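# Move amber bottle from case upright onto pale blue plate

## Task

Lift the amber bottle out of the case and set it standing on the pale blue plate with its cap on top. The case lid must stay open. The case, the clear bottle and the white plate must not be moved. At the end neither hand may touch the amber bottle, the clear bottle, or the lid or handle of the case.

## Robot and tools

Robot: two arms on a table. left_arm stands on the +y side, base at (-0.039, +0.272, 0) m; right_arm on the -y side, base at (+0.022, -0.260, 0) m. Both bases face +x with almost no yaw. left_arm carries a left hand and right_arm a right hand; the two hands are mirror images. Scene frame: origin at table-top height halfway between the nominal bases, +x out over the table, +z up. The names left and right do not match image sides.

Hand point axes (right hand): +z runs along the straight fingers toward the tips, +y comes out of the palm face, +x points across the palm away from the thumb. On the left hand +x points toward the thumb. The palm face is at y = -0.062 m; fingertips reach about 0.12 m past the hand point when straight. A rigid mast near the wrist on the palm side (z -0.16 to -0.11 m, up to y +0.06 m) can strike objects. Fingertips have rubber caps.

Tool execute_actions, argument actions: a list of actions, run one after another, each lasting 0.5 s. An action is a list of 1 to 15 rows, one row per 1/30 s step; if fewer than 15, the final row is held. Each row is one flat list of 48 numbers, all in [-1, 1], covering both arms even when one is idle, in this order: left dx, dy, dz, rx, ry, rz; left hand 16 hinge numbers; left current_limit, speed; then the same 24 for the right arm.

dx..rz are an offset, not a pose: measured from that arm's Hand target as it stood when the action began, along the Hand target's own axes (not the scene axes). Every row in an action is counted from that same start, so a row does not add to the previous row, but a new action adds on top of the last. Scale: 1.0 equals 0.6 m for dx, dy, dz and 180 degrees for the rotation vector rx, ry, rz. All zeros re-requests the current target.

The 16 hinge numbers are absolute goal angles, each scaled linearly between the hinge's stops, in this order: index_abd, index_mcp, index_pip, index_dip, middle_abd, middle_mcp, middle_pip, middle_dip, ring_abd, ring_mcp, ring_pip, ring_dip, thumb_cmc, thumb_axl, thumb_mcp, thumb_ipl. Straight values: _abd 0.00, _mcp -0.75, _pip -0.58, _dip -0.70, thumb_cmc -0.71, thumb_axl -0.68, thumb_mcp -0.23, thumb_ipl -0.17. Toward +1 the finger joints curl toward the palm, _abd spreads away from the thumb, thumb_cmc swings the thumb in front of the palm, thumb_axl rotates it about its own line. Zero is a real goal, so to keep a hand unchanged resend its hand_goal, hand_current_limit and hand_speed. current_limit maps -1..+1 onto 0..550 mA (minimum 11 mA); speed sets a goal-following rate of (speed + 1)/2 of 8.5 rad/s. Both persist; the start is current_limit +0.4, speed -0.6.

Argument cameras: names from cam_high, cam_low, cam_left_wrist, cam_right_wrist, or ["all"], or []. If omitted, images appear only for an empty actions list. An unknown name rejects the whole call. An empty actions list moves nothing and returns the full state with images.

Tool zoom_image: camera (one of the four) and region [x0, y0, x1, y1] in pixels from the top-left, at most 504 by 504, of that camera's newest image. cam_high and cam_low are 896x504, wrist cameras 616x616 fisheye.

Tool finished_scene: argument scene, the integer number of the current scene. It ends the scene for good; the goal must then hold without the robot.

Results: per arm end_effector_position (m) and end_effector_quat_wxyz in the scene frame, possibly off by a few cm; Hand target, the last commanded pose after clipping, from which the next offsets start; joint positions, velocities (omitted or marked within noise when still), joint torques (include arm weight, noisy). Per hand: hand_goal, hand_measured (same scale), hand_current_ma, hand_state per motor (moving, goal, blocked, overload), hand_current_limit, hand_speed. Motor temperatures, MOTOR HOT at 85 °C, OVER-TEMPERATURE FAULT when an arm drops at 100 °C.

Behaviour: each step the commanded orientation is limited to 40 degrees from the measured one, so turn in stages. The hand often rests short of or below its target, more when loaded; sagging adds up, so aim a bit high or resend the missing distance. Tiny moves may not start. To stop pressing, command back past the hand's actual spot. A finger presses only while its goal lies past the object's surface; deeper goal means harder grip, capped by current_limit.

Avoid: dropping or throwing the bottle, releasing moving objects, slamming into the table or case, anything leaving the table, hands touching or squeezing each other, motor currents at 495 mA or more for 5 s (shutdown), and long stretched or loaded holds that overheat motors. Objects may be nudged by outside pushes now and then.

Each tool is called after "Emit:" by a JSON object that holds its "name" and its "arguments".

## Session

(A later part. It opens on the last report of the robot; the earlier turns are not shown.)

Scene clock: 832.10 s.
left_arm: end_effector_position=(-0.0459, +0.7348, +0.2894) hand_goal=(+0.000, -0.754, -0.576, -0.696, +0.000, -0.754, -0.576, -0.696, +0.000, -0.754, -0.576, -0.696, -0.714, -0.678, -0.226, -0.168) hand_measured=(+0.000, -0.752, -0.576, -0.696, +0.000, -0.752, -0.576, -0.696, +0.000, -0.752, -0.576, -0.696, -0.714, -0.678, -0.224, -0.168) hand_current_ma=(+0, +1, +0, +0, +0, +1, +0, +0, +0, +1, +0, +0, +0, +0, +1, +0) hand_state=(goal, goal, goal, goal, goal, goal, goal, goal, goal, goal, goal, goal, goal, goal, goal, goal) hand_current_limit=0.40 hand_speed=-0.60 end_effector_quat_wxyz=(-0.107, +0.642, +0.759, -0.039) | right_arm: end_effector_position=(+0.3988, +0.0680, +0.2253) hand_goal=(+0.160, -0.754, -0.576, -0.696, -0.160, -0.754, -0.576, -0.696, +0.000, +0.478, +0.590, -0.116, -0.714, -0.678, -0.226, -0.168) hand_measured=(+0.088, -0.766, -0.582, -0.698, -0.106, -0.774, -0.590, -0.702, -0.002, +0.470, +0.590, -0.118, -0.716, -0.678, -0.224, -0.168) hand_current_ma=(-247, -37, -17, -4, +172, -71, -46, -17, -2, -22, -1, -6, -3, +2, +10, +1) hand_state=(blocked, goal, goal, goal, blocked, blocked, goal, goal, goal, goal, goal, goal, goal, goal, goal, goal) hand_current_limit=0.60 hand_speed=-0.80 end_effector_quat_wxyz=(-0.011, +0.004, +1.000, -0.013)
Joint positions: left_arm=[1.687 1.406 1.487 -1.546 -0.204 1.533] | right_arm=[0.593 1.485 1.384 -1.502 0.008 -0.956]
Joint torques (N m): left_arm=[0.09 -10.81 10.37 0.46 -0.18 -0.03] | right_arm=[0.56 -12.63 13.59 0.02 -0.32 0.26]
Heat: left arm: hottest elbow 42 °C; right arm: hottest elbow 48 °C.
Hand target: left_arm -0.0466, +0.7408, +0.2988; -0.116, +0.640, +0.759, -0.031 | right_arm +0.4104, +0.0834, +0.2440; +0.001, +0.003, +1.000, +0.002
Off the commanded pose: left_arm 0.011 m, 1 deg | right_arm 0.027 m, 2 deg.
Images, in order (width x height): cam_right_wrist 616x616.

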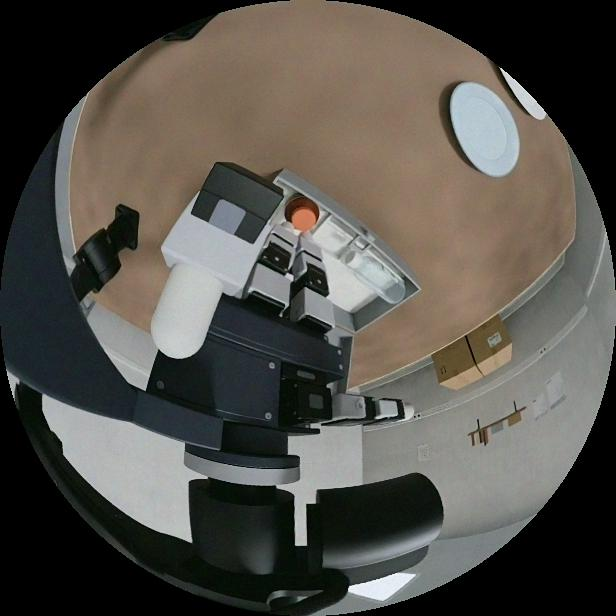

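Emit:
{"name": "execute_actions", "arguments": {"actions": [[[0,0,0,0,0,0,0,-0.754,-0.576,-0.696,0,-0.754,-0.576,-0.696,0,-0.754,-0.576,-0.696,-0.714,-0.678,-0.226,-0.168,0.4,-0.6,0,0,0,0,0,0,-0.15,-0.754,-0.576,-0.696,0.15,-0.754,-0.576,-0.696,0,0.479,0.591,-0.116,-0.714,-0.678,-0.226,-0.168,0.4,-0.7]],[[0,0,0,0,0,0,0,-0.754,-0.576,-0.696,0,-0.754,-0.576,-0.696,0,-0.754,-0.576,-0.696,-0.714,-0.678,-0.226,-0.168,0.4,-0.6,0,0,0,0,0,0,-0.15,-0.754,-0.576,-0.696,0.15,-0.754,-0.576,-0.696,0,0.479,0.591,-0.116,-0.714,-0.678,-0.226,-0.168,0.4,-0.7]],[[0,0,0,0,0,0,0,-0.754,-0.576,-0.696,0,-0.754,-0.576,-0.696,0,-0.754,-0.576,-0.696,-0.714,-0.678,-0.226,-0.168,0.4,-0.6,0,0,-0.02,0,0,0,-0.15,-0.754,-0.576,-0.696,0.15,-0.754,-0.576,-0.696,0,0.479,0.591,-0.116,-0.714,-0.678,-0.226,-0.168,0.4,-0.7]]], "cameras": ["cam_high","cam_right_wrist"]}}

Emit:
{"name": "zoom_image", "arguments": {"camera": "cam_right_wrist", "region": [240, 160, 360, 280]}}

Emit:
{"name": "zoom_image", "arguments": {"camera": "cam_high", "region": [380, 290, 520, 430]}}

Scene clock: 858.00 s.
left_arm: end_effector_position=(-0.0459, +0.7348, +0.2894) hand_goal=(+0.000, -0.754, -0.576, -0.696, +0.000, -0.754, -0.576, -0.696, +0.000, -0.754, -0.576, -0.696, -0.714, -0.678, -0.226, -0.168) hand_measured=(+0.000, -0.752, -0.576, -0.696, +0.000, -0.752, -0.576, -0.696, +0.000, -0.752, -0.576, -0.696, -0.714, -0.678, -0.224, -0.168) hand_current_ma=(+0, +1, +0, +0, +0, +1, +0, +0, +0, +1, +0, +0, +0, +0, +1, +0) hand_state=(goal, goal, goal, goal, goal, goal, goal, goal, goal, goal, goal, goal, goal, goal, goal, goal) hand_current_limit=0.40 hand_speed=-0.60 end_effector_quat_wxyz=(-0.107, +0.642, +0.759, -0.039) | right_arm: end_effector_position=(+0.4011, +0.0712, +0.2396) hand_goal=(-0.150, -0.754, -0.576, -0.696, +0.150, -0.754, -0.576, -0.696, +0.000, +0.478, +0.590, -0.116, -0.714, -0.678, -0.226, -0.168) hand_measured=(-0.146, -0.756, -0.578, -0.698, +0.146, -0.754, -0.578, -0.698, -0.002, +0.470, +0.590, -0.118, -0.716, -0.678, -0.224, -0.168) hand_current_ma=(+10, -2, -5, -4, -9, -2, -7, -7, -2, -22, -1, -6, -3, +2, +10, +1) hand_state=(goal, goal, goal, goal, goal, goal, goal, goal, goal, goal, goal, goal, goal, goal, goal, goal) hand_current_limit=0.40 hand_speed=-0.70 end_effector_quat_wxyz=(-0.009, +0.004, +1.000, -0.006)
Joint positions: left_arm=[1.687 1.406 1.487 -1.546 -0.204 1.533] | right_arm=[0.593 1.485 1.419 -1.527 0 -0.956]
Joint torques (N m): left_arm=[0.15 -10.75 10.4 0.43 -0.18 -0.04] | right_arm=[0.32 -12.69 13.23 -0.44 -0.05 0.26]
Heat: left arm: hottest elbow 42 °C; right arm: hottest elbow 50 °C.
Hand target: left_arm -0.0466, +0.7408, +0.2988; -0.116, +0.640, +0.759, -0.031 | right_arm +0.4103, +0.0833, +0.2559; +0.001, +0.003, +1.000, +0.002
Off the commanded pose: left_arm 0.011 m, 1 deg | right_arm 0.022 m, 2 deg.
Images, in order (width x height): cam_high 896x504, cam_right_wrist 616x616.

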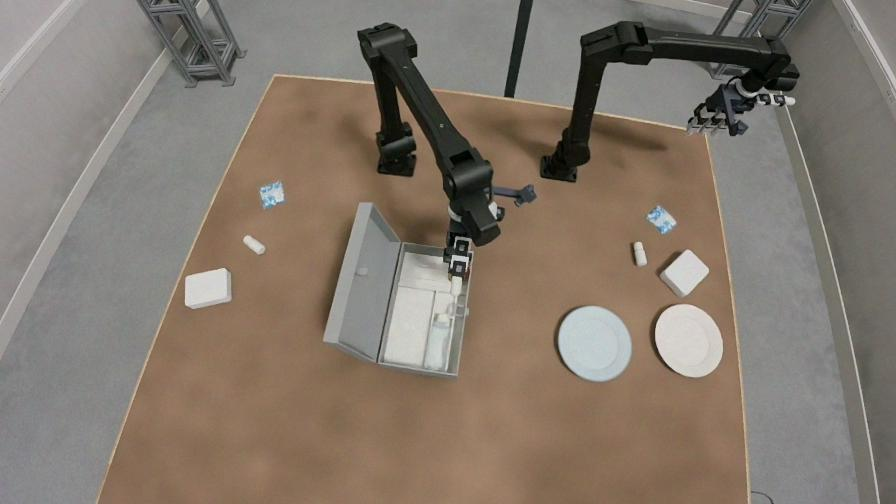

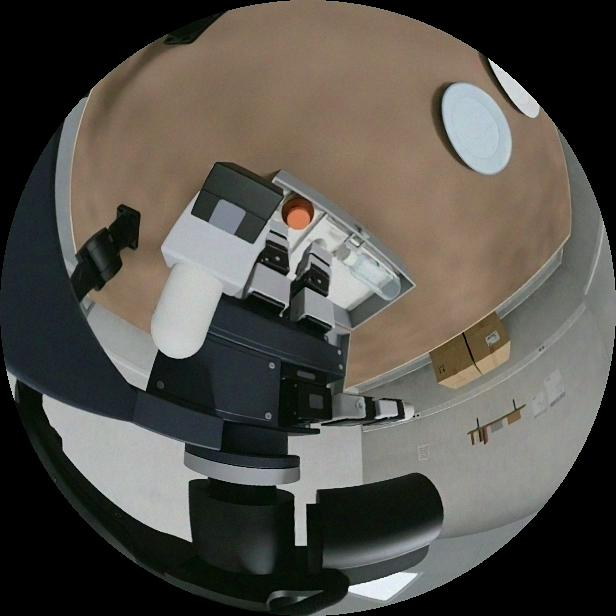

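Scaled by 4.200 from the camera's 616x616 image, which has a finer 880x880 frame.

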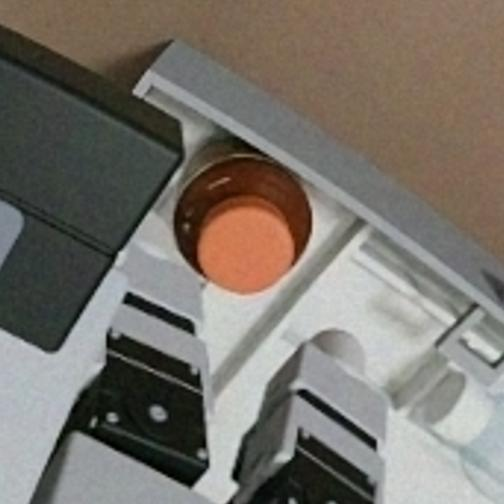

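Scaled by 3.600 from the camera's 896x504 image, which has a finer 1280x720 frame.

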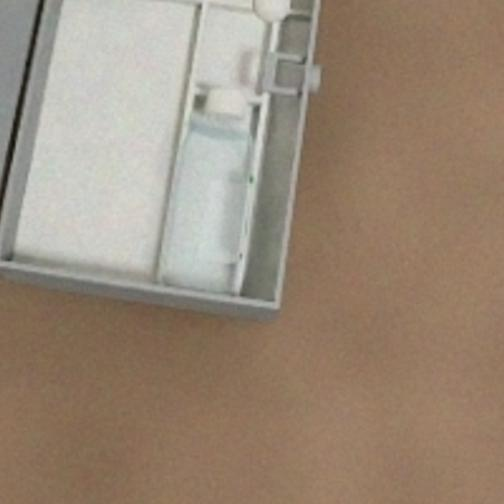

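Emit:
{"name": "execute_actions", "arguments": {"actions": [[[0,0,0,0,0,0,0,-0.754,-0.576,-0.696,0,-0.754,-0.576,-0.696,0,-0.754,-0.576,-0.696,-0.714,-0.678,-0.226,-0.168,0.4,-0.6,0.0128,-0.0028,0.028,0,0,0,-0.15,-0.754,-0.576,-0.696,0.15,-0.754,-0.576,-0.696,0,0.479,0.591,-0.116,-0.714,-0.678,-0.226,-0.168,0.4,-0.7]],[[0,0,0,0,0,0,0,-0.754,-0.576,-0.696,0,-0.754,-0.576,-0.696,0,-0.754,-0.576,-0.696,-0.714,-0.678,-0.226,-0.168,0.4,-0.6,0.0128,-0.0028,0.028,0,0,0,-0.15,-0.754,-0.576,-0.696,0.15,-0.754,-0.576,-0.696,0,0.479,0.591,-0.116,-0.714,-0.678,-0.226,-0.168,0.4,-0.7]]], "cameras": ["cam_right_wrist"]}}

Emit:
{"name": "zoom_image", "arguments": {"camera": "cam_right_wrist", "region": [240, 160, 360, 280]}}

Scene clock: 877.87 s.
left_arm: end_effector_position=(-0.0459, +0.7348, +0.2894) hand_goal=(+0.000, -0.754, -0.576, -0.696, +0.000, -0.754, -0.576, -0.696, +0.000, -0.754, -0.576, -0.696, -0.714, -0.678, -0.226, -0.168) hand_measured=(+0.000, -0.752, -0.576, -0.696, +0.000, -0.752, -0.576, -0.696, +0.000, -0.752, -0.576, -0.696, -0.714, -0.678, -0.224, -0.168) hand_current_ma=(+0, +1, +0, +0, +0, +1, +0, +0, +0, +1, +0, +0, +0, +0, +1, +0) hand_state=(goal, goal, goal, goal, goal, goal, goal, goal, goal, goal, goal, goal, goal, goal, goal, goal) hand_current_limit=0.40 hand_speed=-0.60 end_effector_quat_wxyz=(-0.107, +0.642, +0.759, -0.039) | right_arm: end_effector_position=(+0.3996, +0.0773, +0.2250) hand_goal=(-0.150, -0.754, -0.576, -0.696, +0.150, -0.754, -0.576, -0.696, +0.000, +0.478, +0.590, -0.116, -0.714, -0.678, -0.226, -0.168) hand_measured=(-0.146, -0.754, -0.578, -0.698, +0.146, -0.754, -0.578, -0.698, -0.002, +0.470, +0.590, -0.118, -0.716, -0.678, -0.224, -0.168) hand_current_ma=(+9, -2, -5, -4, -8, -2, -7, -7, -2, -22, -1, -6, -3, +2, +10, +1) hand_state=(goal, goal, goal, goal, goal, goal, goal, goal, goal, goal, goal, goal, goal, goal, goal, goal) hand_current_limit=0.40 hand_speed=-0.70 end_effector_quat_wxyz=(+0.000, +0.002, +1.000, +0.000)
Joint positions: left_arm=[1.687 1.406 1.487 -1.546 -0.204 1.533] | right_arm=[0.605 1.482 1.374 -1.464 0 -0.949]
Joint torques (N m): left_arm=[0.15 -10.75 10.37 0.44 -0.18 -0.03] | right_arm=[0.79 -15.15 7.87 1.01 -0.07 0.31]
Motor temperatures (°C): left_arm=[22 22 42 20 21 23] | right_arm=[22 25 52 20 19 19]
Heat: left arm: hottest elbow 42 °C; right arm: hottest elbow 52 °C.
Hand target: left_arm -0.0466, +0.7408, +0.2988; -0.116, +0.640, +0.759, -0.031 | right_arm +0.3950, +0.0802, +0.2222; +0.001, +0.003, +1.000, +0.002
Off the commanded pose: left_arm 0.011 m, 1 deg | right_arm 0.006 m, 0 deg.
Images, in order (width x height): cam_right_wrist 616x616.

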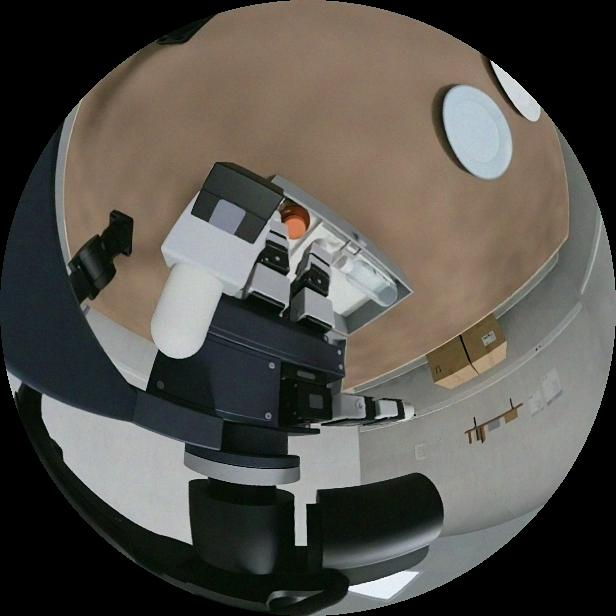

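Scaled by 4.200 from the camera's 616x616 image, which has a finer 880x880 frame.

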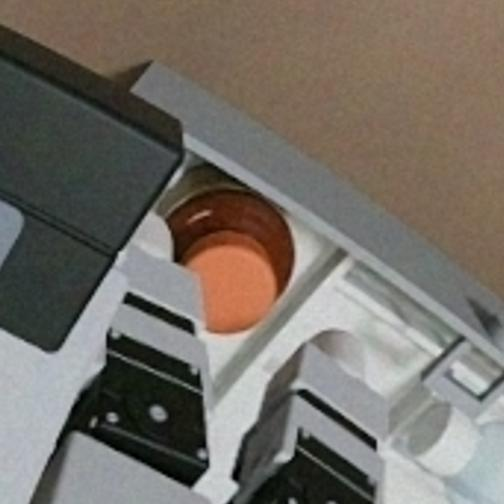

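Emit:
{"name": "execute_actions", "arguments": {"actions": [[[0,0,0,0,0,0,0,-0.754,-0.576,-0.696,0,-0.754,-0.576,-0.696,0,-0.754,-0.576,-0.696,-0.714,-0.678,-0.226,-0.168,0.4,-0.6,0.001,0,0.0225,0,0,0,-0.15,-0.754,-0.576,-0.696,0.15,-0.754,-0.576,-0.696,0,0.479,0.591,-0.116,-0.714,-0.678,-0.226,-0.168,0.4,-0.7]],[[0,0,0,0,0,0,0,-0.754,-0.576,-0.696,0,-0.754,-0.576,-0.696,0,-0.754,-0.576,-0.696,-0.714,-0.678,-0.226,-0.168,0.4,-0.6,0.001,0,0.0225,0,0,0,-0.15,-0.754,-0.576,-0.696,0.15,-0.754,-0.576,-0.696,0,0.479,0.591,-0.116,-0.714,-0.678,-0.226,-0.168,0.4,-0.7]]], "cameras": ["cam_right_wrist"]}}

Emit:
{"name": "zoom_image", "arguments": {"camera": "cam_right_wrist", "region": [240, 160, 360, 280]}}

Scene clock: 897.00 s.
left_arm: end_effector_position=(-0.0459, +0.7348, +0.2894) hand_goal=(+0.000, -0.754, -0.576, -0.696, +0.000, -0.754, -0.576, -0.696, +0.000, -0.754, -0.576, -0.696, -0.714, -0.678, -0.226, -0.168) hand_measured=(+0.000, -0.752, -0.576, -0.696, +0.000, -0.752, -0.576, -0.696, +0.000, -0.752, -0.576, -0.696, -0.714, -0.678, -0.224, -0.168) hand_current_ma=(+0, +1, +0, +0, +0, +1, +0, +0, +0, +1, +0, +0, +0, +0, +1, +0) hand_state=(goal, goal, goal, goal, goal, goal, goal, goal, goal, goal, goal, goal, goal, goal, goal, goal) hand_current_limit=0.40 hand_speed=-0.60 end_effector_quat_wxyz=(-0.107, +0.642, +0.759, -0.039) | right_arm: end_effector_position=(+0.3977, +0.0769, +0.2029) hand_goal=(-0.150, -0.754, -0.576, -0.696, +0.150, -0.754, -0.576, -0.696, +0.000, +0.478, +0.590, -0.116, -0.714, -0.678, -0.226, -0.168) hand_measured=(-0.146, -0.754, -0.578, -0.698, +0.148, -0.754, -0.578, -0.698, -0.002, +0.470, +0.590, -0.118, -0.716, -0.678, -0.224, -0.168) hand_current_ma=(+9, -2, -5, -4, -3, -1, -6, -7, -2, -22, -1, -6, -3, +2, +10, +1) hand_state=(goal, goal, goal, goal, goal, goal, goal, goal, goal, goal, goal, goal, goal, goal, goal, goal) hand_current_limit=0.40 hand_speed=-0.70 end_effector_quat_wxyz=(+0.003, +0.002, +1.000, +0.002)
Joint positions: left_arm=[1.687 1.406 1.487 -1.546 -0.204 1.533] | right_arm=[0.607 1.48 1.312 -1.395 -0.001 -0.947]
Joint torques (N m): left_arm=[0.15 -10.75 10.39 0.44 -0.19 -0.03] | right_arm=[0.85 -13.98 7.64 1.02 -0.03 0.32]
Heat: left arm: hottest elbow 43 °C; right arm: hottest elbow 48 °C.
Hand target: left_arm -0.0466, +0.7408, +0.2988; -0.116, +0.640, +0.759, -0.031 | right_arm +0.3938, +0.0802, +0.1951; +0.001, +0.003, +1.000, +0.002
Off the commanded pose: left_arm 0.011 m, 1 deg | right_arm 0.009 m, 0 deg.
Images, in order (width x height): cam_right_wrist 616x616.

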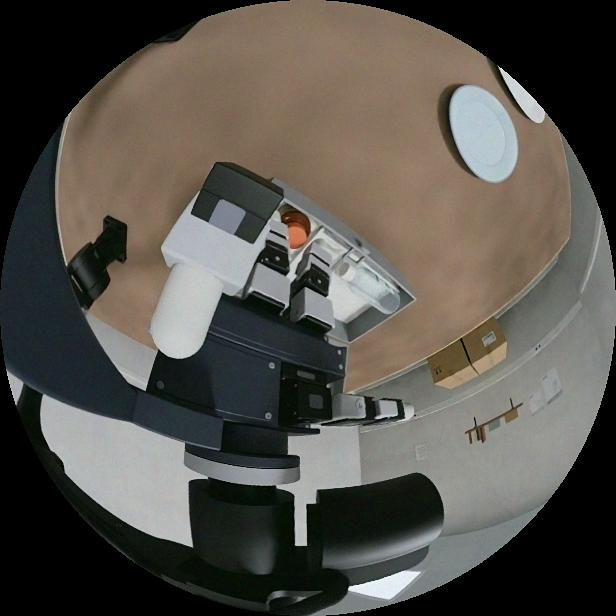

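Scaled by 4.200 from the camera's 616x616 image, which has a finer 880x880 frame.

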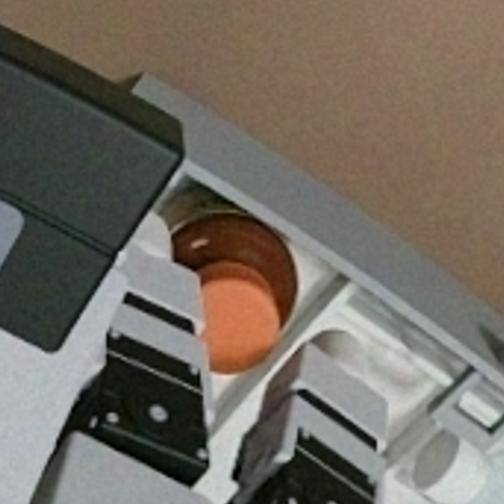

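Emit:
{"name": "execute_actions", "arguments": {"actions": [[[0,0,0,0,0,0,0,-0.754,-0.576,-0.696,0,-0.754,-0.576,-0.696,0,-0.754,-0.576,-0.696,-0.714,-0.678,-0.226,-0.168,0.4,-0.6,-0.0082,0.0032,-0.0206,0,0,0,-0.15,-0.754,-0.576,-0.696,0.15,-0.754,-0.576,-0.696,0,0.479,0.591,-0.116,-0.714,-0.678,-0.226,-0.168,0.4,-0.7]],[[0,0,0,0,0,0,0,-0.754,-0.576,-0.696,0,-0.754,-0.576,-0.696,0,-0.754,-0.576,-0.696,-0.714,-0.678,-0.226,-0.168,0.4,-0.6,-0.0082,0.0032,-0.0206,0,0,0,-0.15,-0.754,-0.576,-0.696,0.15,-0.754,-0.576,-0.696,0,0.479,0.591,-0.116,-0.714,-0.678,-0.226,-0.168,0.4,-0.7]],[[0,0,0,0,0,0,0,-0.754,-0.576,-0.696,0,-0.754,-0.576,-0.696,0,-0.754,-0.576,-0.696,-0.714,-0.678,-0.226,-0.168,0.4,-0.6,-0.0082,0.0032,-0.0206,0,0,0,-0.15,-0.754,-0.576,-0.696,0.15,-0.754,-0.576,-0.696,0,0.479,0.591,-0.116,-0.714,-0.678,-0.226,-0.168,0.4,-0.7]]], "cameras": ["cam_right_wrist"]}}

Emit:
{"name": "zoom_image", "arguments": {"camera": "cam_right_wrist", "region": [240, 160, 360, 280]}}

Scene clock: 907.00 s.
left_arm: end_effector_position=(-0.0459, +0.7348, +0.2894) hand_goal=(+0.000, -0.754, -0.576, -0.696, +0.000, -0.754, -0.576, -0.696, +0.000, -0.754, -0.576, -0.696, -0.714, -0.678, -0.226, -0.168) hand_measured=(+0.000, -0.752, -0.576, -0.696, +0.000, -0.752, -0.576, -0.696, +0.000, -0.752, -0.576, -0.696, -0.714, -0.678, -0.224, -0.168) hand_current_ma=(+0, +1, +0, +0, +0, +1, +0, +0, +0, +1, +0, +0, +0, +0, +1, +0) hand_state=(goal, goal, goal, goal, goal, goal, goal, goal, goal, goal, goal, goal, goal, goal, goal, goal) hand_current_limit=0.40 hand_speed=-0.60 end_effector_quat_wxyz=(-0.107, +0.642, +0.759, -0.039) | right_arm: end_effector_position=(+0.3960, +0.0757, +0.2205) hand_goal=(-0.150, -0.754, -0.576, -0.696, +0.150, -0.754, -0.576, -0.696, +0.000, +0.478, +0.590, -0.116, -0.714, -0.678, -0.226, -0.168) hand_measured=(-0.150, -0.754, -0.578, -0.698, +0.148, -0.754, -0.578, -0.698, -0.002, +0.470, +0.590, -0.118, -0.716, -0.678, -0.224, -0.168) hand_current_ma=(+1, +0, -4, -4, -3, -1, -6, -7, -2, -22, -1, -6, -3, +2, +10, +1) hand_state=(goal, goal, goal, goal, goal, goal, goal, goal, goal, goal, goal, goal, goal, goal, goal, goal) hand_current_limit=0.40 hand_speed=-0.70 end_effector_quat_wxyz=(-0.005, +0.002, +1.000, -0.003)
Joint positions: left_arm=[1.687 1.406 1.487 -1.546 -0.204 1.533] | right_arm=[0.607 1.48 1.362 -1.465 -0.001 -0.947]
Joint torques (N m): left_arm=[0.09 -10.7 10.39 0.43 -0.19 -0.03] | right_arm=[-0.32 -12.4 13.26 -0.21 -0.03 0.2]
Motor temperatures (°C): left_arm=[22 22 43 20 21 23] | right_arm=[22 25 47 20 19 19]
Heat: left arm: hottest elbow 43 °C; right arm: hottest elbow 47 °C.
Hand target: left_arm -0.0466, +0.7408, +0.2988; -0.116, +0.640, +0.759, -0.031 | right_arm +0.4085, +0.0857, +0.2324; +0.001, +0.003, +1.000, +0.002
Off the commanded pose: left_arm 0.011 m, 1 deg | right_arm 0.020 m, 1 deg.
Images, in order (width x height): cam_right_wrist 616x616.

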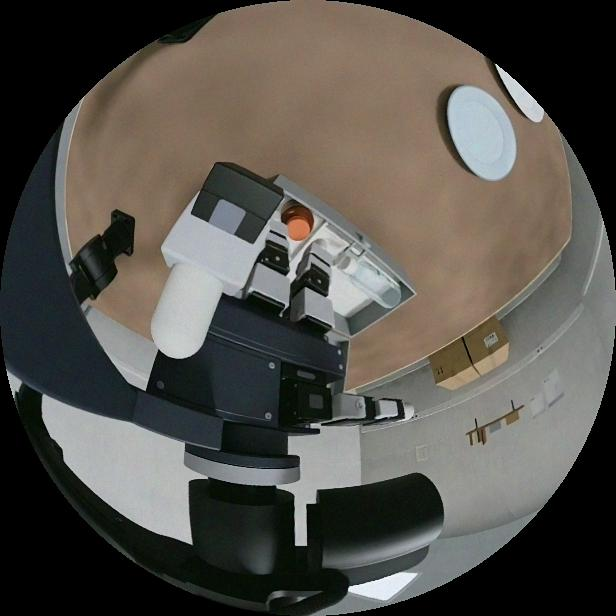

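Scaled by 4.200 from the camera's 616x616 image, which has a finer 880x880 frame.

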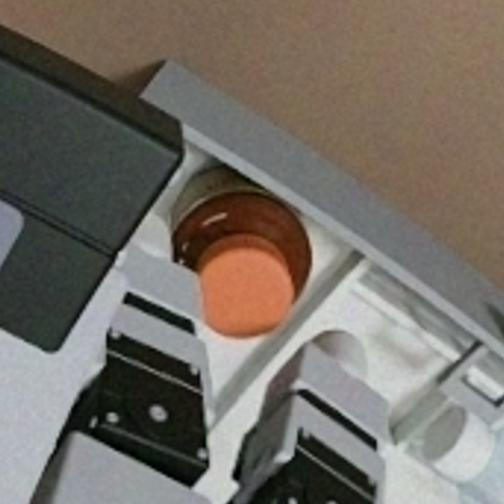

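Emit:
{"name": "execute_actions", "arguments": {"actions": [[[0,0,0,0,0,0,0,-0.754,-0.576,-0.696,0,-0.754,-0.576,-0.696,0,-0.754,-0.576,-0.696,-0.714,-0.678,-0.226,-0.168,0.4,-0.6,0.0108,-0.0022,0.0303,0,0,0,-0.15,-0.754,-0.576,-0.696,0.15,-0.754,-0.576,-0.696,0,0.479,0.591,-0.116,-0.714,-0.678,-0.226,-0.168,0.4,-0.7]],[[0,0,0,0,0,0,0,-0.754,-0.576,-0.696,0,-0.754,-0.576,-0.696,0,-0.754,-0.576,-0.696,-0.714,-0.678,-0.226,-0.168,0.4,-0.6,0.0108,-0.0022,0.0303,0,0,0,-0.15,-0.754,-0.576,-0.696,0.15,-0.754,-0.576,-0.696,0,0.479,0.591,-0.116,-0.714,-0.678,-0.226,-0.168,0.4,-0.7]],[[0,0,0,0,0,0,0,-0.754,-0.576,-0.696,0,-0.754,-0.576,-0.696,0,-0.754,-0.576,-0.696,-0.714,-0.678,-0.226,-0.168,0.4,-0.6,-0.0067,0.003,-0.015,0,0,0,-0.15,-0.754,-0.576,-0.696,0.15,-0.754,-0.576,-0.696,0,0.479,0.591,-0.116,-0.714,-0.678,-0.226,-0.168,0.4,-0.7]],[[0,0,0,0,0,0,0,-0.754,-0.576,-0.696,0,-0.754,-0.576,-0.696,0,-0.754,-0.576,-0.696,-0.714,-0.678,-0.226,-0.168,0.4,-0.6,-0.0067,0.003,-0.015,0,0,0,-0.15,-0.754,-0.576,-0.696,0.15,-0.754,-0.576,-0.696,0,0.479,0.591,-0.116,-0.714,-0.678,-0.226,-0.168,0.4,-0.7]],[[0,0,0,0,0,0,0,-0.754,-0.576,-0.696,0,-0.754,-0.576,-0.696,0,-0.754,-0.576,-0.696,-0.714,-0.678,-0.226,-0.168,0.4,-0.6,-0.0067,0.003,-0.015,0,0,0,-0.15,-0.754,-0.576,-0.696,0.15,-0.754,-0.576,-0.696,0,0.479,0.591,-0.116,-0.714,-0.678,-0.226,-0.168,0.4,-0.7]]], "cameras": ["cam_right_wrist"]}}

Emit:
{"name": "zoom_image", "arguments": {"camera": "cam_right_wrist", "region": [240, 160, 360, 280]}}

Scene clock: 920.23 s.
left_arm: end_effector_position=(-0.0459, +0.7348, +0.2894) hand_goal=(+0.000, -0.754, -0.576, -0.696, +0.000, -0.754, -0.576, -0.696, +0.000, -0.754, -0.576, -0.696, -0.714, -0.678, -0.226, -0.168) hand_measured=(+0.000, -0.752, -0.576, -0.696, +0.000, -0.752, -0.576, -0.696, +0.000, -0.752, -0.576, -0.696, -0.714, -0.678, -0.224, -0.168) hand_current_ma=(+0, +1, +0, +0, +0, +1, +0, +0, +0, +1, +0, +0, +0, +0, +1, +0) hand_state=(goal, goal, goal, goal, goal, goal, goal, goal, goal, goal, goal, goal, goal, goal, goal, goal) hand_current_limit=0.40 hand_speed=-0.60 end_effector_quat_wxyz=(-0.107, +0.642, +0.759, -0.039) | right_arm: end_effector_position=(+0.3952, +0.0770, +0.2105) hand_goal=(-0.150, -0.754, -0.576, -0.696, +0.150, -0.754, -0.576, -0.696, +0.000, +0.478, +0.590, -0.116, -0.714, -0.678, -0.226, -0.168) hand_measured=(-0.150, -0.754, -0.578, -0.698, +0.148, -0.754, -0.578, -0.698, -0.002, +0.470, +0.590, -0.118, -0.716, -0.678, -0.224, -0.168) hand_current_ma=(+1, +0, -4, -4, -3, -1, -6, -7, -2, -22, -1, -6, -3, +2, +10, +1) hand_state=(goal, goal, goal, goal, goal, goal, goal, goal, goal, goal, goal, goal, goal, goal, goal, goal) hand_current_limit=0.40 hand_speed=-0.70 end_effector_quat_wxyz=(-0.006, +0.002, +1.000, -0.004)
Joint positions: left_arm=[1.687 1.406 1.487 -1.546 -0.204 1.533] | right_arm=[0.61 1.485 1.341 -1.441 -0.001 -0.944]
Joint torques (N m): left_arm=[0.15 -10.75 10.39 0.44 -0.18 -0.03] | right_arm=[0.5 -12.22 13.3 -0.31 -0.02 0.29]
Heat: left arm: hottest elbow 43 °C; right arm: hottest elbow 48 °C.
Hand target: left_arm -0.0466, +0.7408, +0.2988; -0.116, +0.640, +0.759, -0.031 | right_arm +0.4077, +0.0886, +0.2230; +0.001, +0.003, +1.000, +0.002
Off the commanded pose: left_arm 0.011 m, 1 deg | right_arm 0.021 m, 1 deg.
Images, in order (width x height): cam_right_wrist 616x616.

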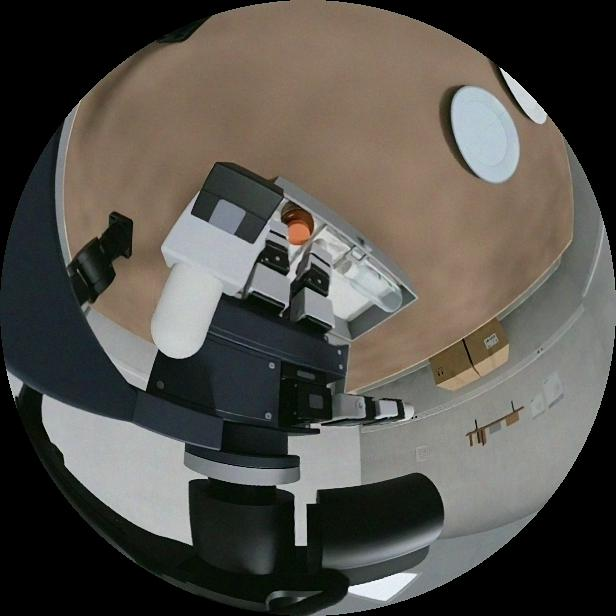

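Scaled by 4.200 from the camera's 616x616 image, which has a finer 880x880 frame.

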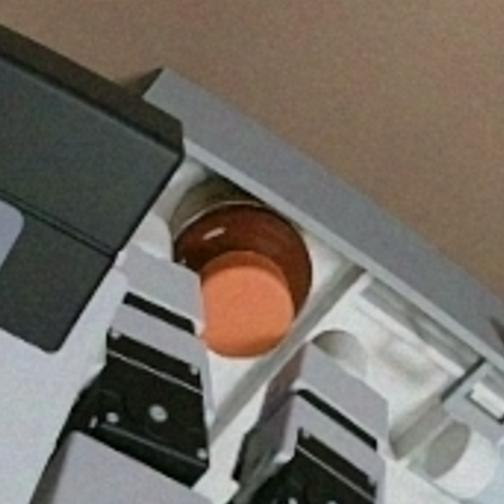

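Emit:
{"name": "execute_actions", "arguments": {"actions": [[[0,0,0,0,0,0,0,-0.754,-0.576,-0.696,0,-0.754,-0.576,-0.696,0,-0.754,-0.576,-0.696,-0.714,-0.678,-0.226,-0.168,0.4,-0.6,0,0.0067,0,0,0,0,-0.15,-0.754,-0.576,-0.696,0.15,-0.754,-0.576,-0.696,0,0.479,0.591,-0.116,-0.714,-0.678,-0.226,-0.168,0.4,-0.7]]], "cameras": ["cam_right_wrist"]}}

Emit:
{"name": "zoom_image", "arguments": {"camera": "cam_right_wrist", "region": [240, 160, 360, 280]}}

Scene clock: 927.00 s.
left_arm: end_effector_position=(-0.0459, +0.7348, +0.2894) hand_goal=(+0.000, -0.754, -0.576, -0.696, +0.000, -0.754, -0.576, -0.696, +0.000, -0.754, -0.576, -0.696, -0.714, -0.678, -0.226, -0.168) hand_measured=(+0.000, -0.752, -0.576, -0.696, +0.000, -0.752, -0.576, -0.696, +0.000, -0.752, -0.576, -0.696, -0.714, -0.678, -0.224, -0.168) hand_current_ma=(+0, +1, +0, +0, +0, +1, +0, +0, +0, +1, +0, +0, +0, +0, +1, +0) hand_state=(goal, goal, goal, goal, goal, goal, goal, goal, goal, goal, goal, goal, goal, goal, goal, goal) hand_current_limit=0.40 hand_speed=-0.60 end_effector_quat_wxyz=(-0.107, +0.642, +0.759, -0.039) | right_arm: end_effector_position=(+0.3970, +0.0784, +0.2100) hand_goal=(-0.150, -0.754, -0.576, -0.696, +0.150, -0.754, -0.576, -0.696, +0.000, +0.478, +0.590, -0.116, -0.714, -0.678, -0.226, -0.168) hand_measured=(-0.150, -0.754, -0.578, -0.698, +0.148, -0.754, -0.578, -0.698, -0.002, +0.470, +0.590, -0.118, -0.716, -0.678, -0.224, -0.168) hand_current_ma=(+1, +0, -4, -4, -3, -1, -6, -7, -2, -22, -1, -6, -3, +2, +10, +1) hand_state=(goal, goal, goal, goal, goal, goal, goal, goal, goal, goal, goal, goal, goal, goal, goal, goal) hand_current_limit=0.40 hand_speed=-0.70 end_effector_quat_wxyz=(-0.006, +0.002, +1.000, -0.004)
Joint positions: left_arm=[1.687 1.406 1.487 -1.546 -0.204 1.533] | right_arm=[0.611 1.491 1.347 -1.441 -0.001 -0.943]
Joint torques (N m): left_arm=[0.09 -10.7 10.37 0.42 -0.18 -0.03] | right_arm=[0.73 -12.1 13.42 -0.39 -0.03 0.32]
Heat: left arm: hottest elbow 43 °C; right arm: hottest elbow 49 °C.
Hand target: left_arm -0.0466, +0.7408, +0.2988; -0.116, +0.640, +0.759, -0.031 | right_arm +0.4077, +0.0927, +0.2230; +0.001, +0.003, +1.000, +0.002
Off the commanded pose: left_arm 0.011 m, 1 deg | right_arm 0.022 m, 1 deg.
Images, in order (width x height): cam_right_wrist 616x616.

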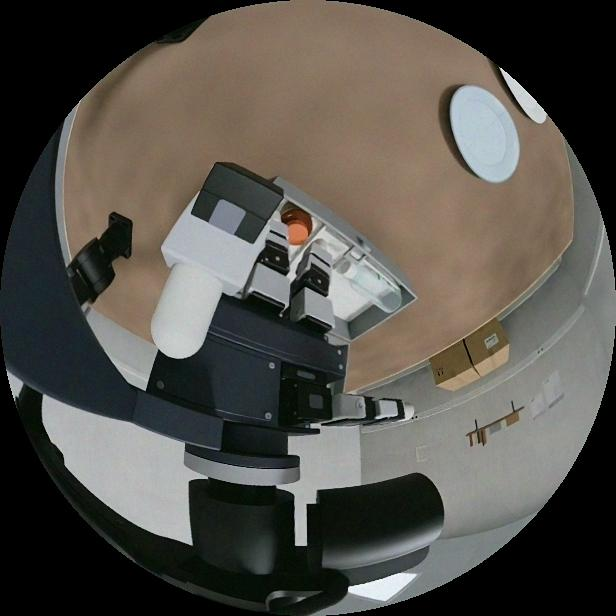

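Scaled by 4.200 from the camera's 616x616 image, which has a finer 880x880 frame.

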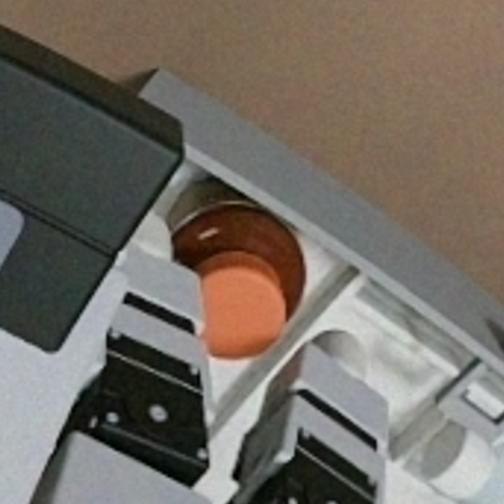

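Emit:
{"name": "execute_actions", "arguments": {"actions": [[[0,0,0,0,0,0,0,-0.754,-0.576,-0.696,0,-0.754,-0.576,-0.696,0,-0.754,-0.576,-0.696,-0.714,-0.678,-0.226,-0.168,0.4,-0.6,0,0,0,0,0,0,0.03,-0.754,-0.576,-0.696,-0.03,-0.754,-0.576,-0.696,0,0.479,0.591,-0.116,-0.714,-0.678,-0.226,-0.168,0.2,-0.85]],[[0,0,0,0,0,0,0,-0.754,-0.576,-0.696,0,-0.754,-0.576,-0.696,0,-0.754,-0.576,-0.696,-0.714,-0.678,-0.226,-0.168,0.4,-0.6,0,0,0,0,0,0,0.03,-0.754,-0.576,-0.696,-0.03,-0.754,-0.576,-0.696,0,0.479,0.591,-0.116,-0.714,-0.678,-0.226,-0.168,0.2,-0.85]]], "cameras": ["cam_right_wrist"]}}

Emit:
{"name": "zoom_image", "arguments": {"camera": "cam_right_wrist", "region": [240, 160, 360, 280]}}

Scene clock: 937.83 s.
left_arm: end_effector_position=(-0.0459, +0.7348, +0.2894) hand_goal=(+0.000, -0.754, -0.576, -0.696, +0.000, -0.754, -0.576, -0.696, +0.000, -0.754, -0.576, -0.696, -0.714, -0.678, -0.226, -0.168) hand_measured=(+0.000, -0.752, -0.576, -0.696, +0.000, -0.752, -0.576, -0.696, +0.000, -0.752, -0.576, -0.696, -0.714, -0.678, -0.224, -0.168) hand_current_ma=(+0, +1, +0, +0, +0, +1, +0, +0, +0, +1, +0, +0, +0, +0, +1, +0) hand_state=(goal, goal, goal, goal, goal, goal, goal, goal, goal, goal, goal, goal, goal, goal, goal, goal) hand_current_limit=0.40 hand_speed=-0.60 end_effector_quat_wxyz=(-0.107, +0.642, +0.759, -0.039) | right_arm: end_effector_position=(+0.3966, +0.0785, +0.2099) hand_goal=(+0.030, -0.754, -0.576, -0.696, -0.030, -0.754, -0.576, -0.696, +0.000, +0.478, +0.590, -0.116, -0.714, -0.678, -0.226, -0.168) hand_measured=(-0.028, -0.754, -0.578, -0.698, +0.026, -0.754, -0.578, -0.698, -0.002, +0.470, +0.590, -0.118, -0.716, -0.678, -0.224, -0.168) hand_current_ma=(-192, +0, -4, -4, +183, -1, -5, -7, -2, -22, -1, -6, -3, +2, +10, +1) hand_state=(blocked, goal, goal, goal, blocked, goal, goal, goal, goal, goal, goal, goal, goal, goal, goal, goal) hand_current_limit=0.20 hand_speed=-0.85 end_effector_quat_wxyz=(-0.007, +0.002, +1.000, -0.004)
Joint positions: left_arm=[1.687 1.406 1.487 -1.546 -0.204 1.533] | right_arm=[0.611 1.491 1.347 -1.442 -0.001 -0.943]
Joint torques (N m): left_arm=[0.15 -10.81 10.37 0.44 -0.19 -0.03] | right_arm=[1.08 -11.99 13.42 -0.25 -0.04 0.32]
Heat: left arm: hottest elbow 43 °C; right arm: hottest elbow 51 °C.
Hand target: left_arm -0.0466, +0.7408, +0.2988; -0.116, +0.640, +0.759, -0.031 | right_arm +0.4077, +0.0928, +0.2231; +0.001, +0.003, +1.000, +0.002
Off the commanded pose: left_arm 0.011 m, 1 deg | right_arm 0.022 m, 1 deg.
Images, in order (width x height): cam_right_wrist 616x616.

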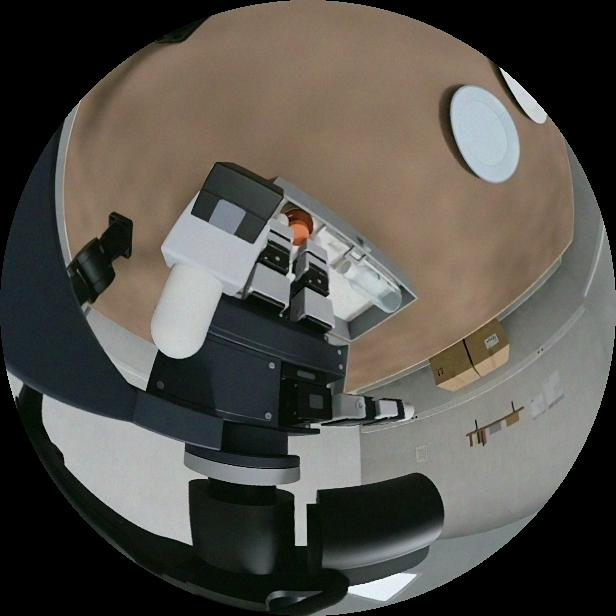

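Scaled by 4.200 from the camera's 616x616 image, which has a finer 880x880 frame.

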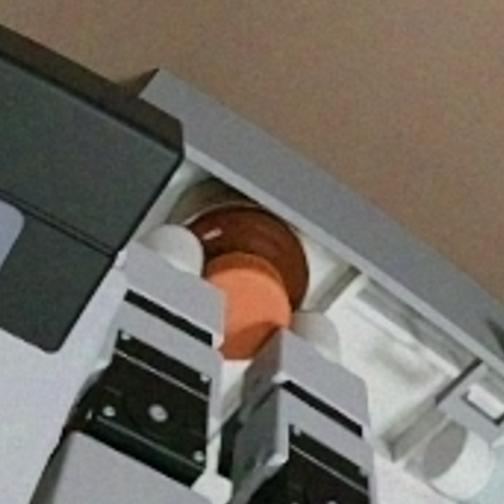

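Emit:
{"name": "execute_actions", "arguments": {"actions": [[[0,0,0,0,0,0,0,-0.754,-0.576,-0.696,0,-0.754,-0.576,-0.696,0,-0.754,-0.576,-0.696,-0.714,-0.678,-0.226,-0.168,0.4,-0.6,0,0,0,0,0,0,0.08,-0.754,-0.576,-0.696,-0.08,-0.754,-0.576,-0.696,0,0.479,0.591,-0.116,-0.714,-0.678,-0.226,-0.168,0.3,-0.85]],[[0,0,0,0,0,0,0,-0.754,-0.576,-0.696,0,-0.754,-0.576,-0.696,0,-0.754,-0.576,-0.696,-0.714,-0.678,-0.226,-0.168,0.4,-0.6,0,0,-0.015,0,0,0,0.08,-0.754,-0.576,-0.696,-0.08,-0.754,-0.576,-0.696,0,0.479,0.591,-0.116,-0.714,-0.678,-0.226,-0.168,0.3,-0.85]],[[0,0,0,0,0,0,0,-0.754,-0.576,-0.696,0,-0.754,-0.576,-0.696,0,-0.754,-0.576,-0.696,-0.714,-0.678,-0.226,-0.168,0.4,-0.6,0,0,-0.015,0,0,0,0.08,-0.754,-0.576,-0.696,-0.08,-0.754,-0.576,-0.696,0,0.479,0.591,-0.116,-0.714,-0.678,-0.226,-0.168,0.3,-0.85]]], "cameras": ["cam_right_wrist"]}}

Emit:
{"name": "zoom_image", "arguments": {"camera": "cam_right_wrist", "region": [240, 160, 360, 280]}}

Scene clock: 948.97 s.
left_arm: end_effector_position=(-0.0459, +0.7348, +0.2894) hand_goal=(+0.000, -0.754, -0.576, -0.696, +0.000, -0.754, -0.576, -0.696, +0.000, -0.754, -0.576, -0.696, -0.714, -0.678, -0.226, -0.168) hand_measured=(+0.000, -0.752, -0.576, -0.696, +0.000, -0.752, -0.576, -0.696, +0.000, -0.752, -0.576, -0.696, -0.714, -0.678, -0.224, -0.168) hand_current_ma=(+0, +1, +0, +0, +0, +1, +0, +0, +0, +1, +0, +0, +0, +0, +1, +0) hand_state=(goal, goal, goal, goal, goal, goal, goal, goal, goal, goal, goal, goal, goal, goal, goal, goal) hand_current_limit=0.40 hand_speed=-0.60 end_effector_quat_wxyz=(-0.107, +0.642, +0.759, -0.039) | right_arm: end_effector_position=(+0.3947, +0.0771, +0.2186) hand_goal=(+0.080, -0.754, -0.576, -0.696, -0.080, -0.754, -0.576, -0.696, +0.000, +0.478, +0.590, -0.116, -0.714, -0.678, -0.226, -0.168) hand_measured=(-0.028, -0.754, -0.578, -0.698, +0.020, -0.754, -0.578, -0.698, -0.002, +0.470, +0.590, -0.118, -0.716, -0.678, -0.224, -0.168) hand_current_ma=(-358, +0, -3, -4, +354, +1, -4, -6, -2, -22, -1, -6, -3, +2, +10, +1) hand_state=(blocked, goal, goal, goal, blocked, goal, goal, goal, goal, goal, goal, goal, goal, goal, goal, goal) hand_current_limit=0.30 hand_speed=-0.85 end_effector_quat_wxyz=(-0.015, +0.002, +1.000, -0.010)
Joint positions: left_arm=[1.687 1.406 1.487 -1.546 -0.204 1.533] | right_arm=[0.611 1.495 1.377 -1.489 -0.001 -0.943]
Joint torques (N m): left_arm=[0.26 -10.75 10.39 0.43 -0.19 -0.03] | right_arm=[0.73 -13.1 14.19 -0.39 -0.06 0.32]
Heat: left arm: hottest elbow 43 °C; right arm: hottest elbow 51 °C.
Hand target: left_arm -0.0466, +0.7408, +0.2988; -0.116, +0.640, +0.759, -0.031 | right_arm +0.4076, +0.0926, +0.2409; +0.001, +0.003, +1.000, +0.002
Off the commanded pose: left_arm 0.011 m, 1 deg | right_arm 0.030 m, 2 deg.
Images, in order (width x height): cam_right_wrist 616x616.

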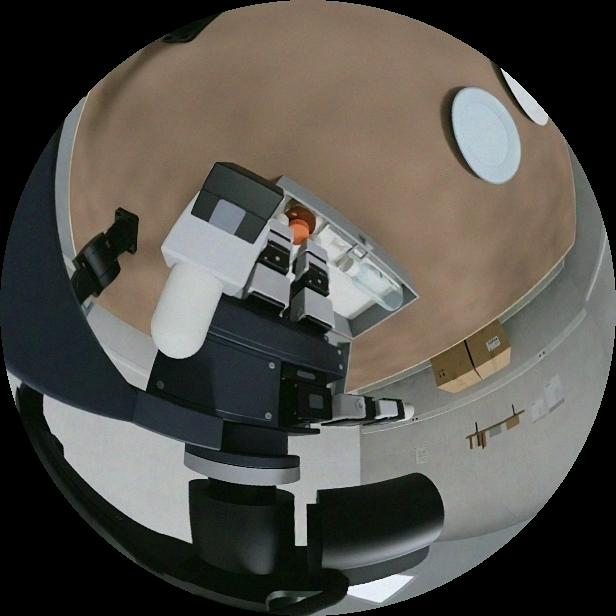

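Scaled by 4.200 from the camera's 616x616 image, which has a finer 880x880 frame.

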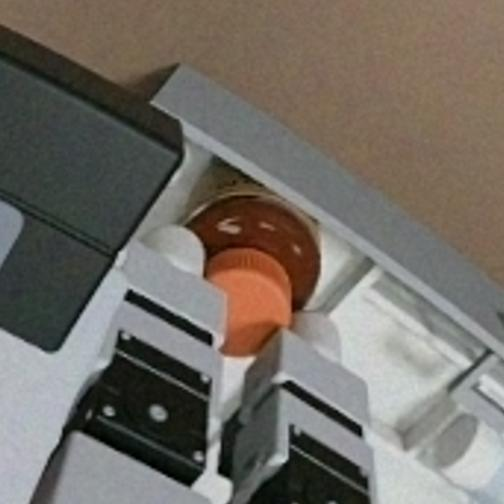

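Emit:
{"name": "execute_actions", "arguments": {"actions": [[[0,0,0,0,0,0,0,-0.754,-0.576,-0.696,0,-0.754,-0.576,-0.696,0,-0.754,-0.576,-0.696,-0.714,-0.678,-0.226,-0.168,0.4,-0.6,0,0,-0.02,0,0,0,0.08,-0.754,-0.576,-0.696,-0.08,-0.754,-0.576,-0.696,0,0.479,0.591,-0.116,-0.714,-0.678,-0.226,-0.168,0.3,-0.85]],[[0,0,0,0,0,0,0,-0.754,-0.576,-0.696,0,-0.754,-0.576,-0.696,0,-0.754,-0.576,-0.696,-0.714,-0.678,-0.226,-0.168,0.4,-0.6,0,0,-0.02,0,0,0,0.08,-0.754,-0.576,-0.696,-0.08,-0.754,-0.576,-0.696,0,0.479,0.591,-0.116,-0.714,-0.678,-0.226,-0.168,0.3,-0.85]]], "cameras": ["cam_right_wrist"]}}

Emit:
{"name": "zoom_image", "arguments": {"camera": "cam_right_wrist", "region": [240, 160, 360, 280]}}

Scene clock: 954.87 s.
left_arm: end_effector_position=(-0.0459, +0.7348, +0.2894) hand_goal=(+0.000, -0.754, -0.576, -0.696, +0.000, -0.754, -0.576, -0.696, +0.000, -0.754, -0.576, -0.696, -0.714, -0.678, -0.226, -0.168) hand_measured=(+0.000, -0.752, -0.576, -0.696, +0.000, -0.752, -0.576, -0.696, +0.000, -0.752, -0.576, -0.696, -0.714, -0.678, -0.224, -0.168) hand_current_ma=(+0, +1, +0, +0, +0, +1, +0, +0, +0, +1, +0, +0, +0, +0, +1, +0) hand_state=(goal, goal, goal, goal, goal, goal, goal, goal, goal, goal, goal, goal, goal, goal, goal, goal) hand_current_limit=0.40 hand_speed=-0.60 end_effector_quat_wxyz=(-0.107, +0.642, +0.759, -0.039) | right_arm: end_effector_position=(+0.3961, +0.0781, +0.2414) hand_goal=(+0.080, -0.754, -0.576, -0.696, -0.080, -0.754, -0.576, -0.696, +0.000, +0.478, +0.590, -0.116, -0.714, -0.678, -0.226, -0.168) hand_measured=(-0.028, -0.754, -0.578, -0.698, +0.018, -0.754, -0.578, -0.698, -0.002, +0.470, +0.590, -0.118, -0.716, -0.678, -0.224, -0.168) hand_current_ma=(-358, +1, -3, -4, +351, +1, -4, -6, -2, -22, -1, -6, -3, +2, +10, +1) hand_state=(blocked, goal, goal, goal, blocked, goal, goal, goal, goal, goal, goal, goal, goal, goal, goal, goal) hand_current_limit=0.30 hand_speed=-0.85 end_effector_quat_wxyz=(-0.016, +0.002, +1.000, -0.011)
Joint positions: left_arm=[1.687 1.406 1.487 -1.546 -0.204 1.533] | right_arm=[0.611 1.495 1.438 -1.552 -0.001 -0.943]
Joint torques (N m): left_arm=[0.15 -10.75 10.4 0.42 -0.18 -0.03] | right_arm=[0.79 -13.27 14.09 -0.29 -0.02 0.32]
Heat: left arm: hottest elbow 43 °C; right arm: hottest elbow 51 °C.
Hand target: left_arm -0.0466, +0.7408, +0.2988; -0.116, +0.640, +0.759, -0.031 | right_arm +0.4076, +0.0925, +0.2650; +0.001, +0.003, +1.000, +0.002
Off the commanded pose: left_arm 0.011 m, 1 deg | right_arm 0.030 m, 2 deg.
Images, in order (width x height): cam_right_wrist 616x616.

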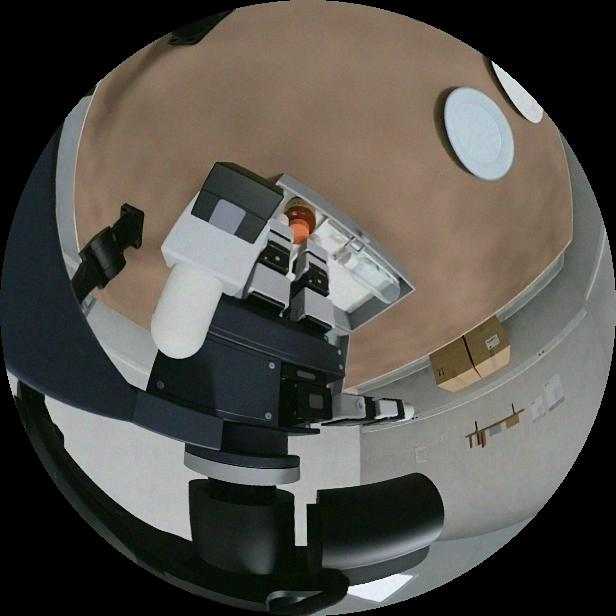

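Scaled by 4.200 from the camera's 616x616 image, which has a finer 880x880 frame.

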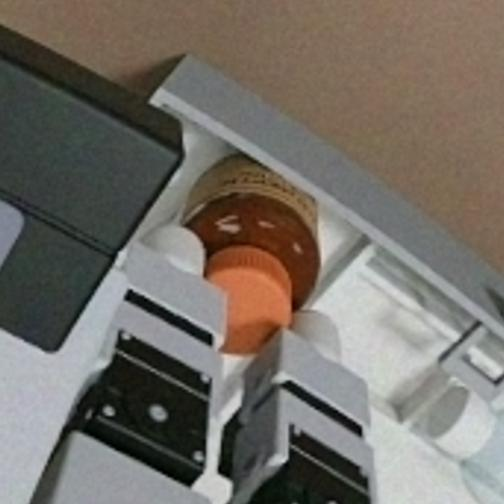

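Emit:
{"name": "execute_actions", "arguments": {"actions": [[[0,0,0,0,0,0,0,-0.754,-0.576,-0.696,0,-0.754,-0.576,-0.696,0,-0.754,-0.576,-0.696,-0.714,-0.678,-0.226,-0.168,0.4,-0.6,0,-0.004,-0.025,0,0,0,0.08,-0.754,-0.576,-0.696,-0.08,-0.754,-0.576,-0.696,0,0.479,0.591,-0.116,-0.714,-0.678,-0.226,-0.168,0.3,-0.85]],[[0,0,0,0,0,0,0,-0.754,-0.576,-0.696,0,-0.754,-0.576,-0.696,0,-0.754,-0.576,-0.696,-0.714,-0.678,-0.226,-0.168,0.4,-0.6,0,-0.004,-0.025,0,0,0,0.08,-0.754,-0.576,-0.696,-0.08,-0.754,-0.576,-0.696,0,0.479,0.591,-0.116,-0.714,-0.678,-0.226,-0.168,0.3,-0.85]],[[0,0,0,0,0,0,0,-0.754,-0.576,-0.696,0,-0.754,-0.576,-0.696,0,-0.754,-0.576,-0.696,-0.714,-0.678,-0.226,-0.168,0.4,-0.6,0,0,-0.025,0,0,0,0.08,-0.754,-0.576,-0.696,-0.08,-0.754,-0.576,-0.696,0,0.479,0.591,-0.116,-0.714,-0.678,-0.226,-0.168,0.3,-0.85]]], "cameras": ["cam_right_wrist","cam_high"]}}

Emit:
{"name": "zoom_image", "arguments": {"camera": "cam_right_wrist", "region": [240, 160, 360, 280]}}

Emit:
{"name": "zoom_image", "arguments": {"camera": "cam_high", "region": [380, 220, 520, 360]}}

Scene clock: 963.63 s.
left_arm: end_effector_position=(-0.0459, +0.7348, +0.2894) hand_goal=(+0.000, -0.754, -0.576, -0.696, +0.000, -0.754, -0.576, -0.696, +0.000, -0.754, -0.576, -0.696, -0.714, -0.678, -0.226, -0.168) hand_measured=(+0.000, -0.752, -0.576, -0.696, +0.000, -0.752, -0.576, -0.696, +0.000, -0.752, -0.576, -0.696, -0.714, -0.678, -0.224, -0.168) hand_current_ma=(+0, +1, +0, +0, +0, +1, +0, +0, +0, +1, +0, +0, +0, +0, +1, +0) hand_state=(goal, goal, goal, goal, goal, goal, goal, goal, goal, goal, goal, goal, goal, goal, goal, goal) hand_current_limit=0.40 hand_speed=-0.60 end_effector_quat_wxyz=(-0.107, +0.642, +0.759, -0.039) | right_arm: end_effector_position=(+0.3983, +0.0797, +0.2918) hand_goal=(+0.080, -0.754, -0.576, -0.696, -0.080, -0.754, -0.576, -0.696, +0.000, +0.478, +0.590, -0.116, -0.714, -0.678, -0.226, -0.168) hand_measured=(+0.076, -0.754, -0.578, -0.698, -0.076, -0.754, -0.578, -0.698, -0.002, +0.470, +0.590, -0.118, -0.716, -0.678, -0.224, -0.168) hand_current_ma=(-10, +1, -3, -4, +6, +1, -3, -6, -2, -22, -1, -6, -3, +2, +10, +1) hand_state=(goal, goal, goal, goal, goal, goal, goal, goal, goal, goal, goal, goal, goal, goal, goal, goal) hand_current_limit=0.30 hand_speed=-0.85 end_effector_quat_wxyz=(-0.011, +0.002, +1.000, -0.007)
Joint positions: left_arm=[1.687 1.406 1.487 -1.546 -0.204 1.533] | right_arm=[0.611 1.495 1.568 -1.669 -0.001 -0.943]
Joint torques (N m): left_arm=[0.15 -10.75 10.4 0.43 -0.18 -0.03] | right_arm=[0.03 -13.63 13.41 -0.36 0 0.23]
Heat: left arm: hottest elbow 43 °C; right arm: hottest elbow 50 °C.
Hand target: left_arm -0.0466, +0.7408, +0.2988; -0.116, +0.640, +0.759, -0.031 | right_arm +0.4074, +0.0876, +0.3099; +0.001, +0.003, +1.000, +0.002
Off the commanded pose: left_arm 0.011 m, 1 deg | right_arm 0.022 m, 2 deg.
Images, in order (width x height): cam_high 896x504, cam_right_wrist 616x616.

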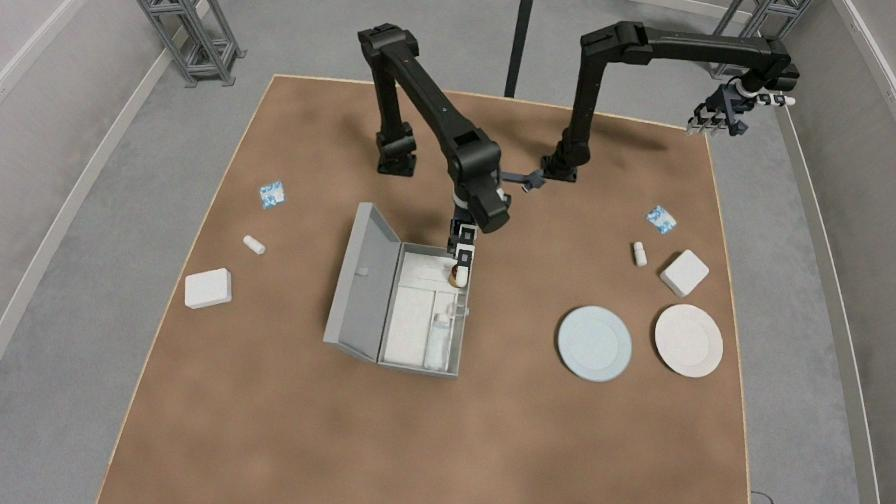

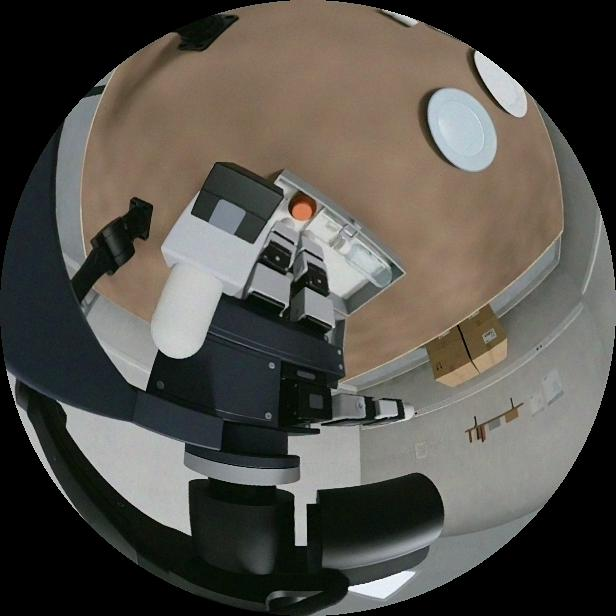

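Scaled by 4.200 from the camera's 616x616 image, which has a finer 880x880 frame.

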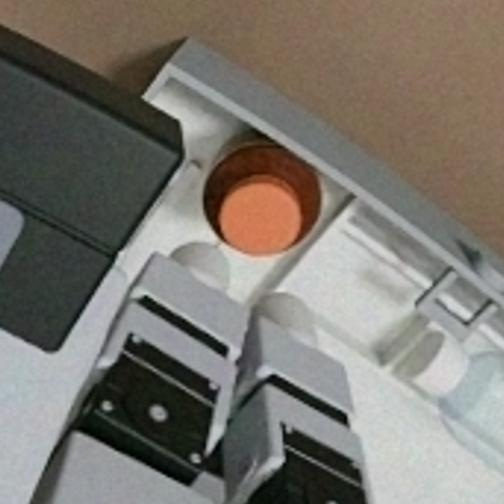

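Scaled by 3.600 from the camera's 896x504 image, which has a finer 1280x720 frame.

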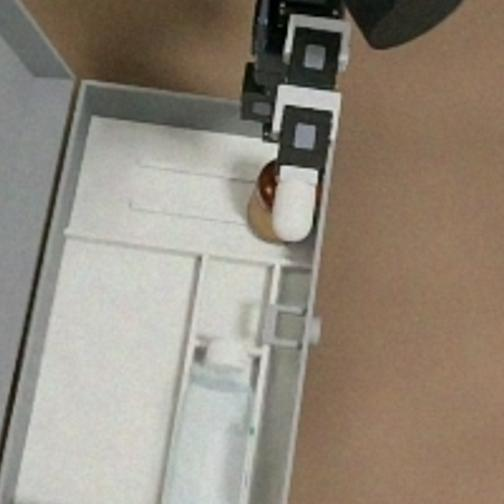

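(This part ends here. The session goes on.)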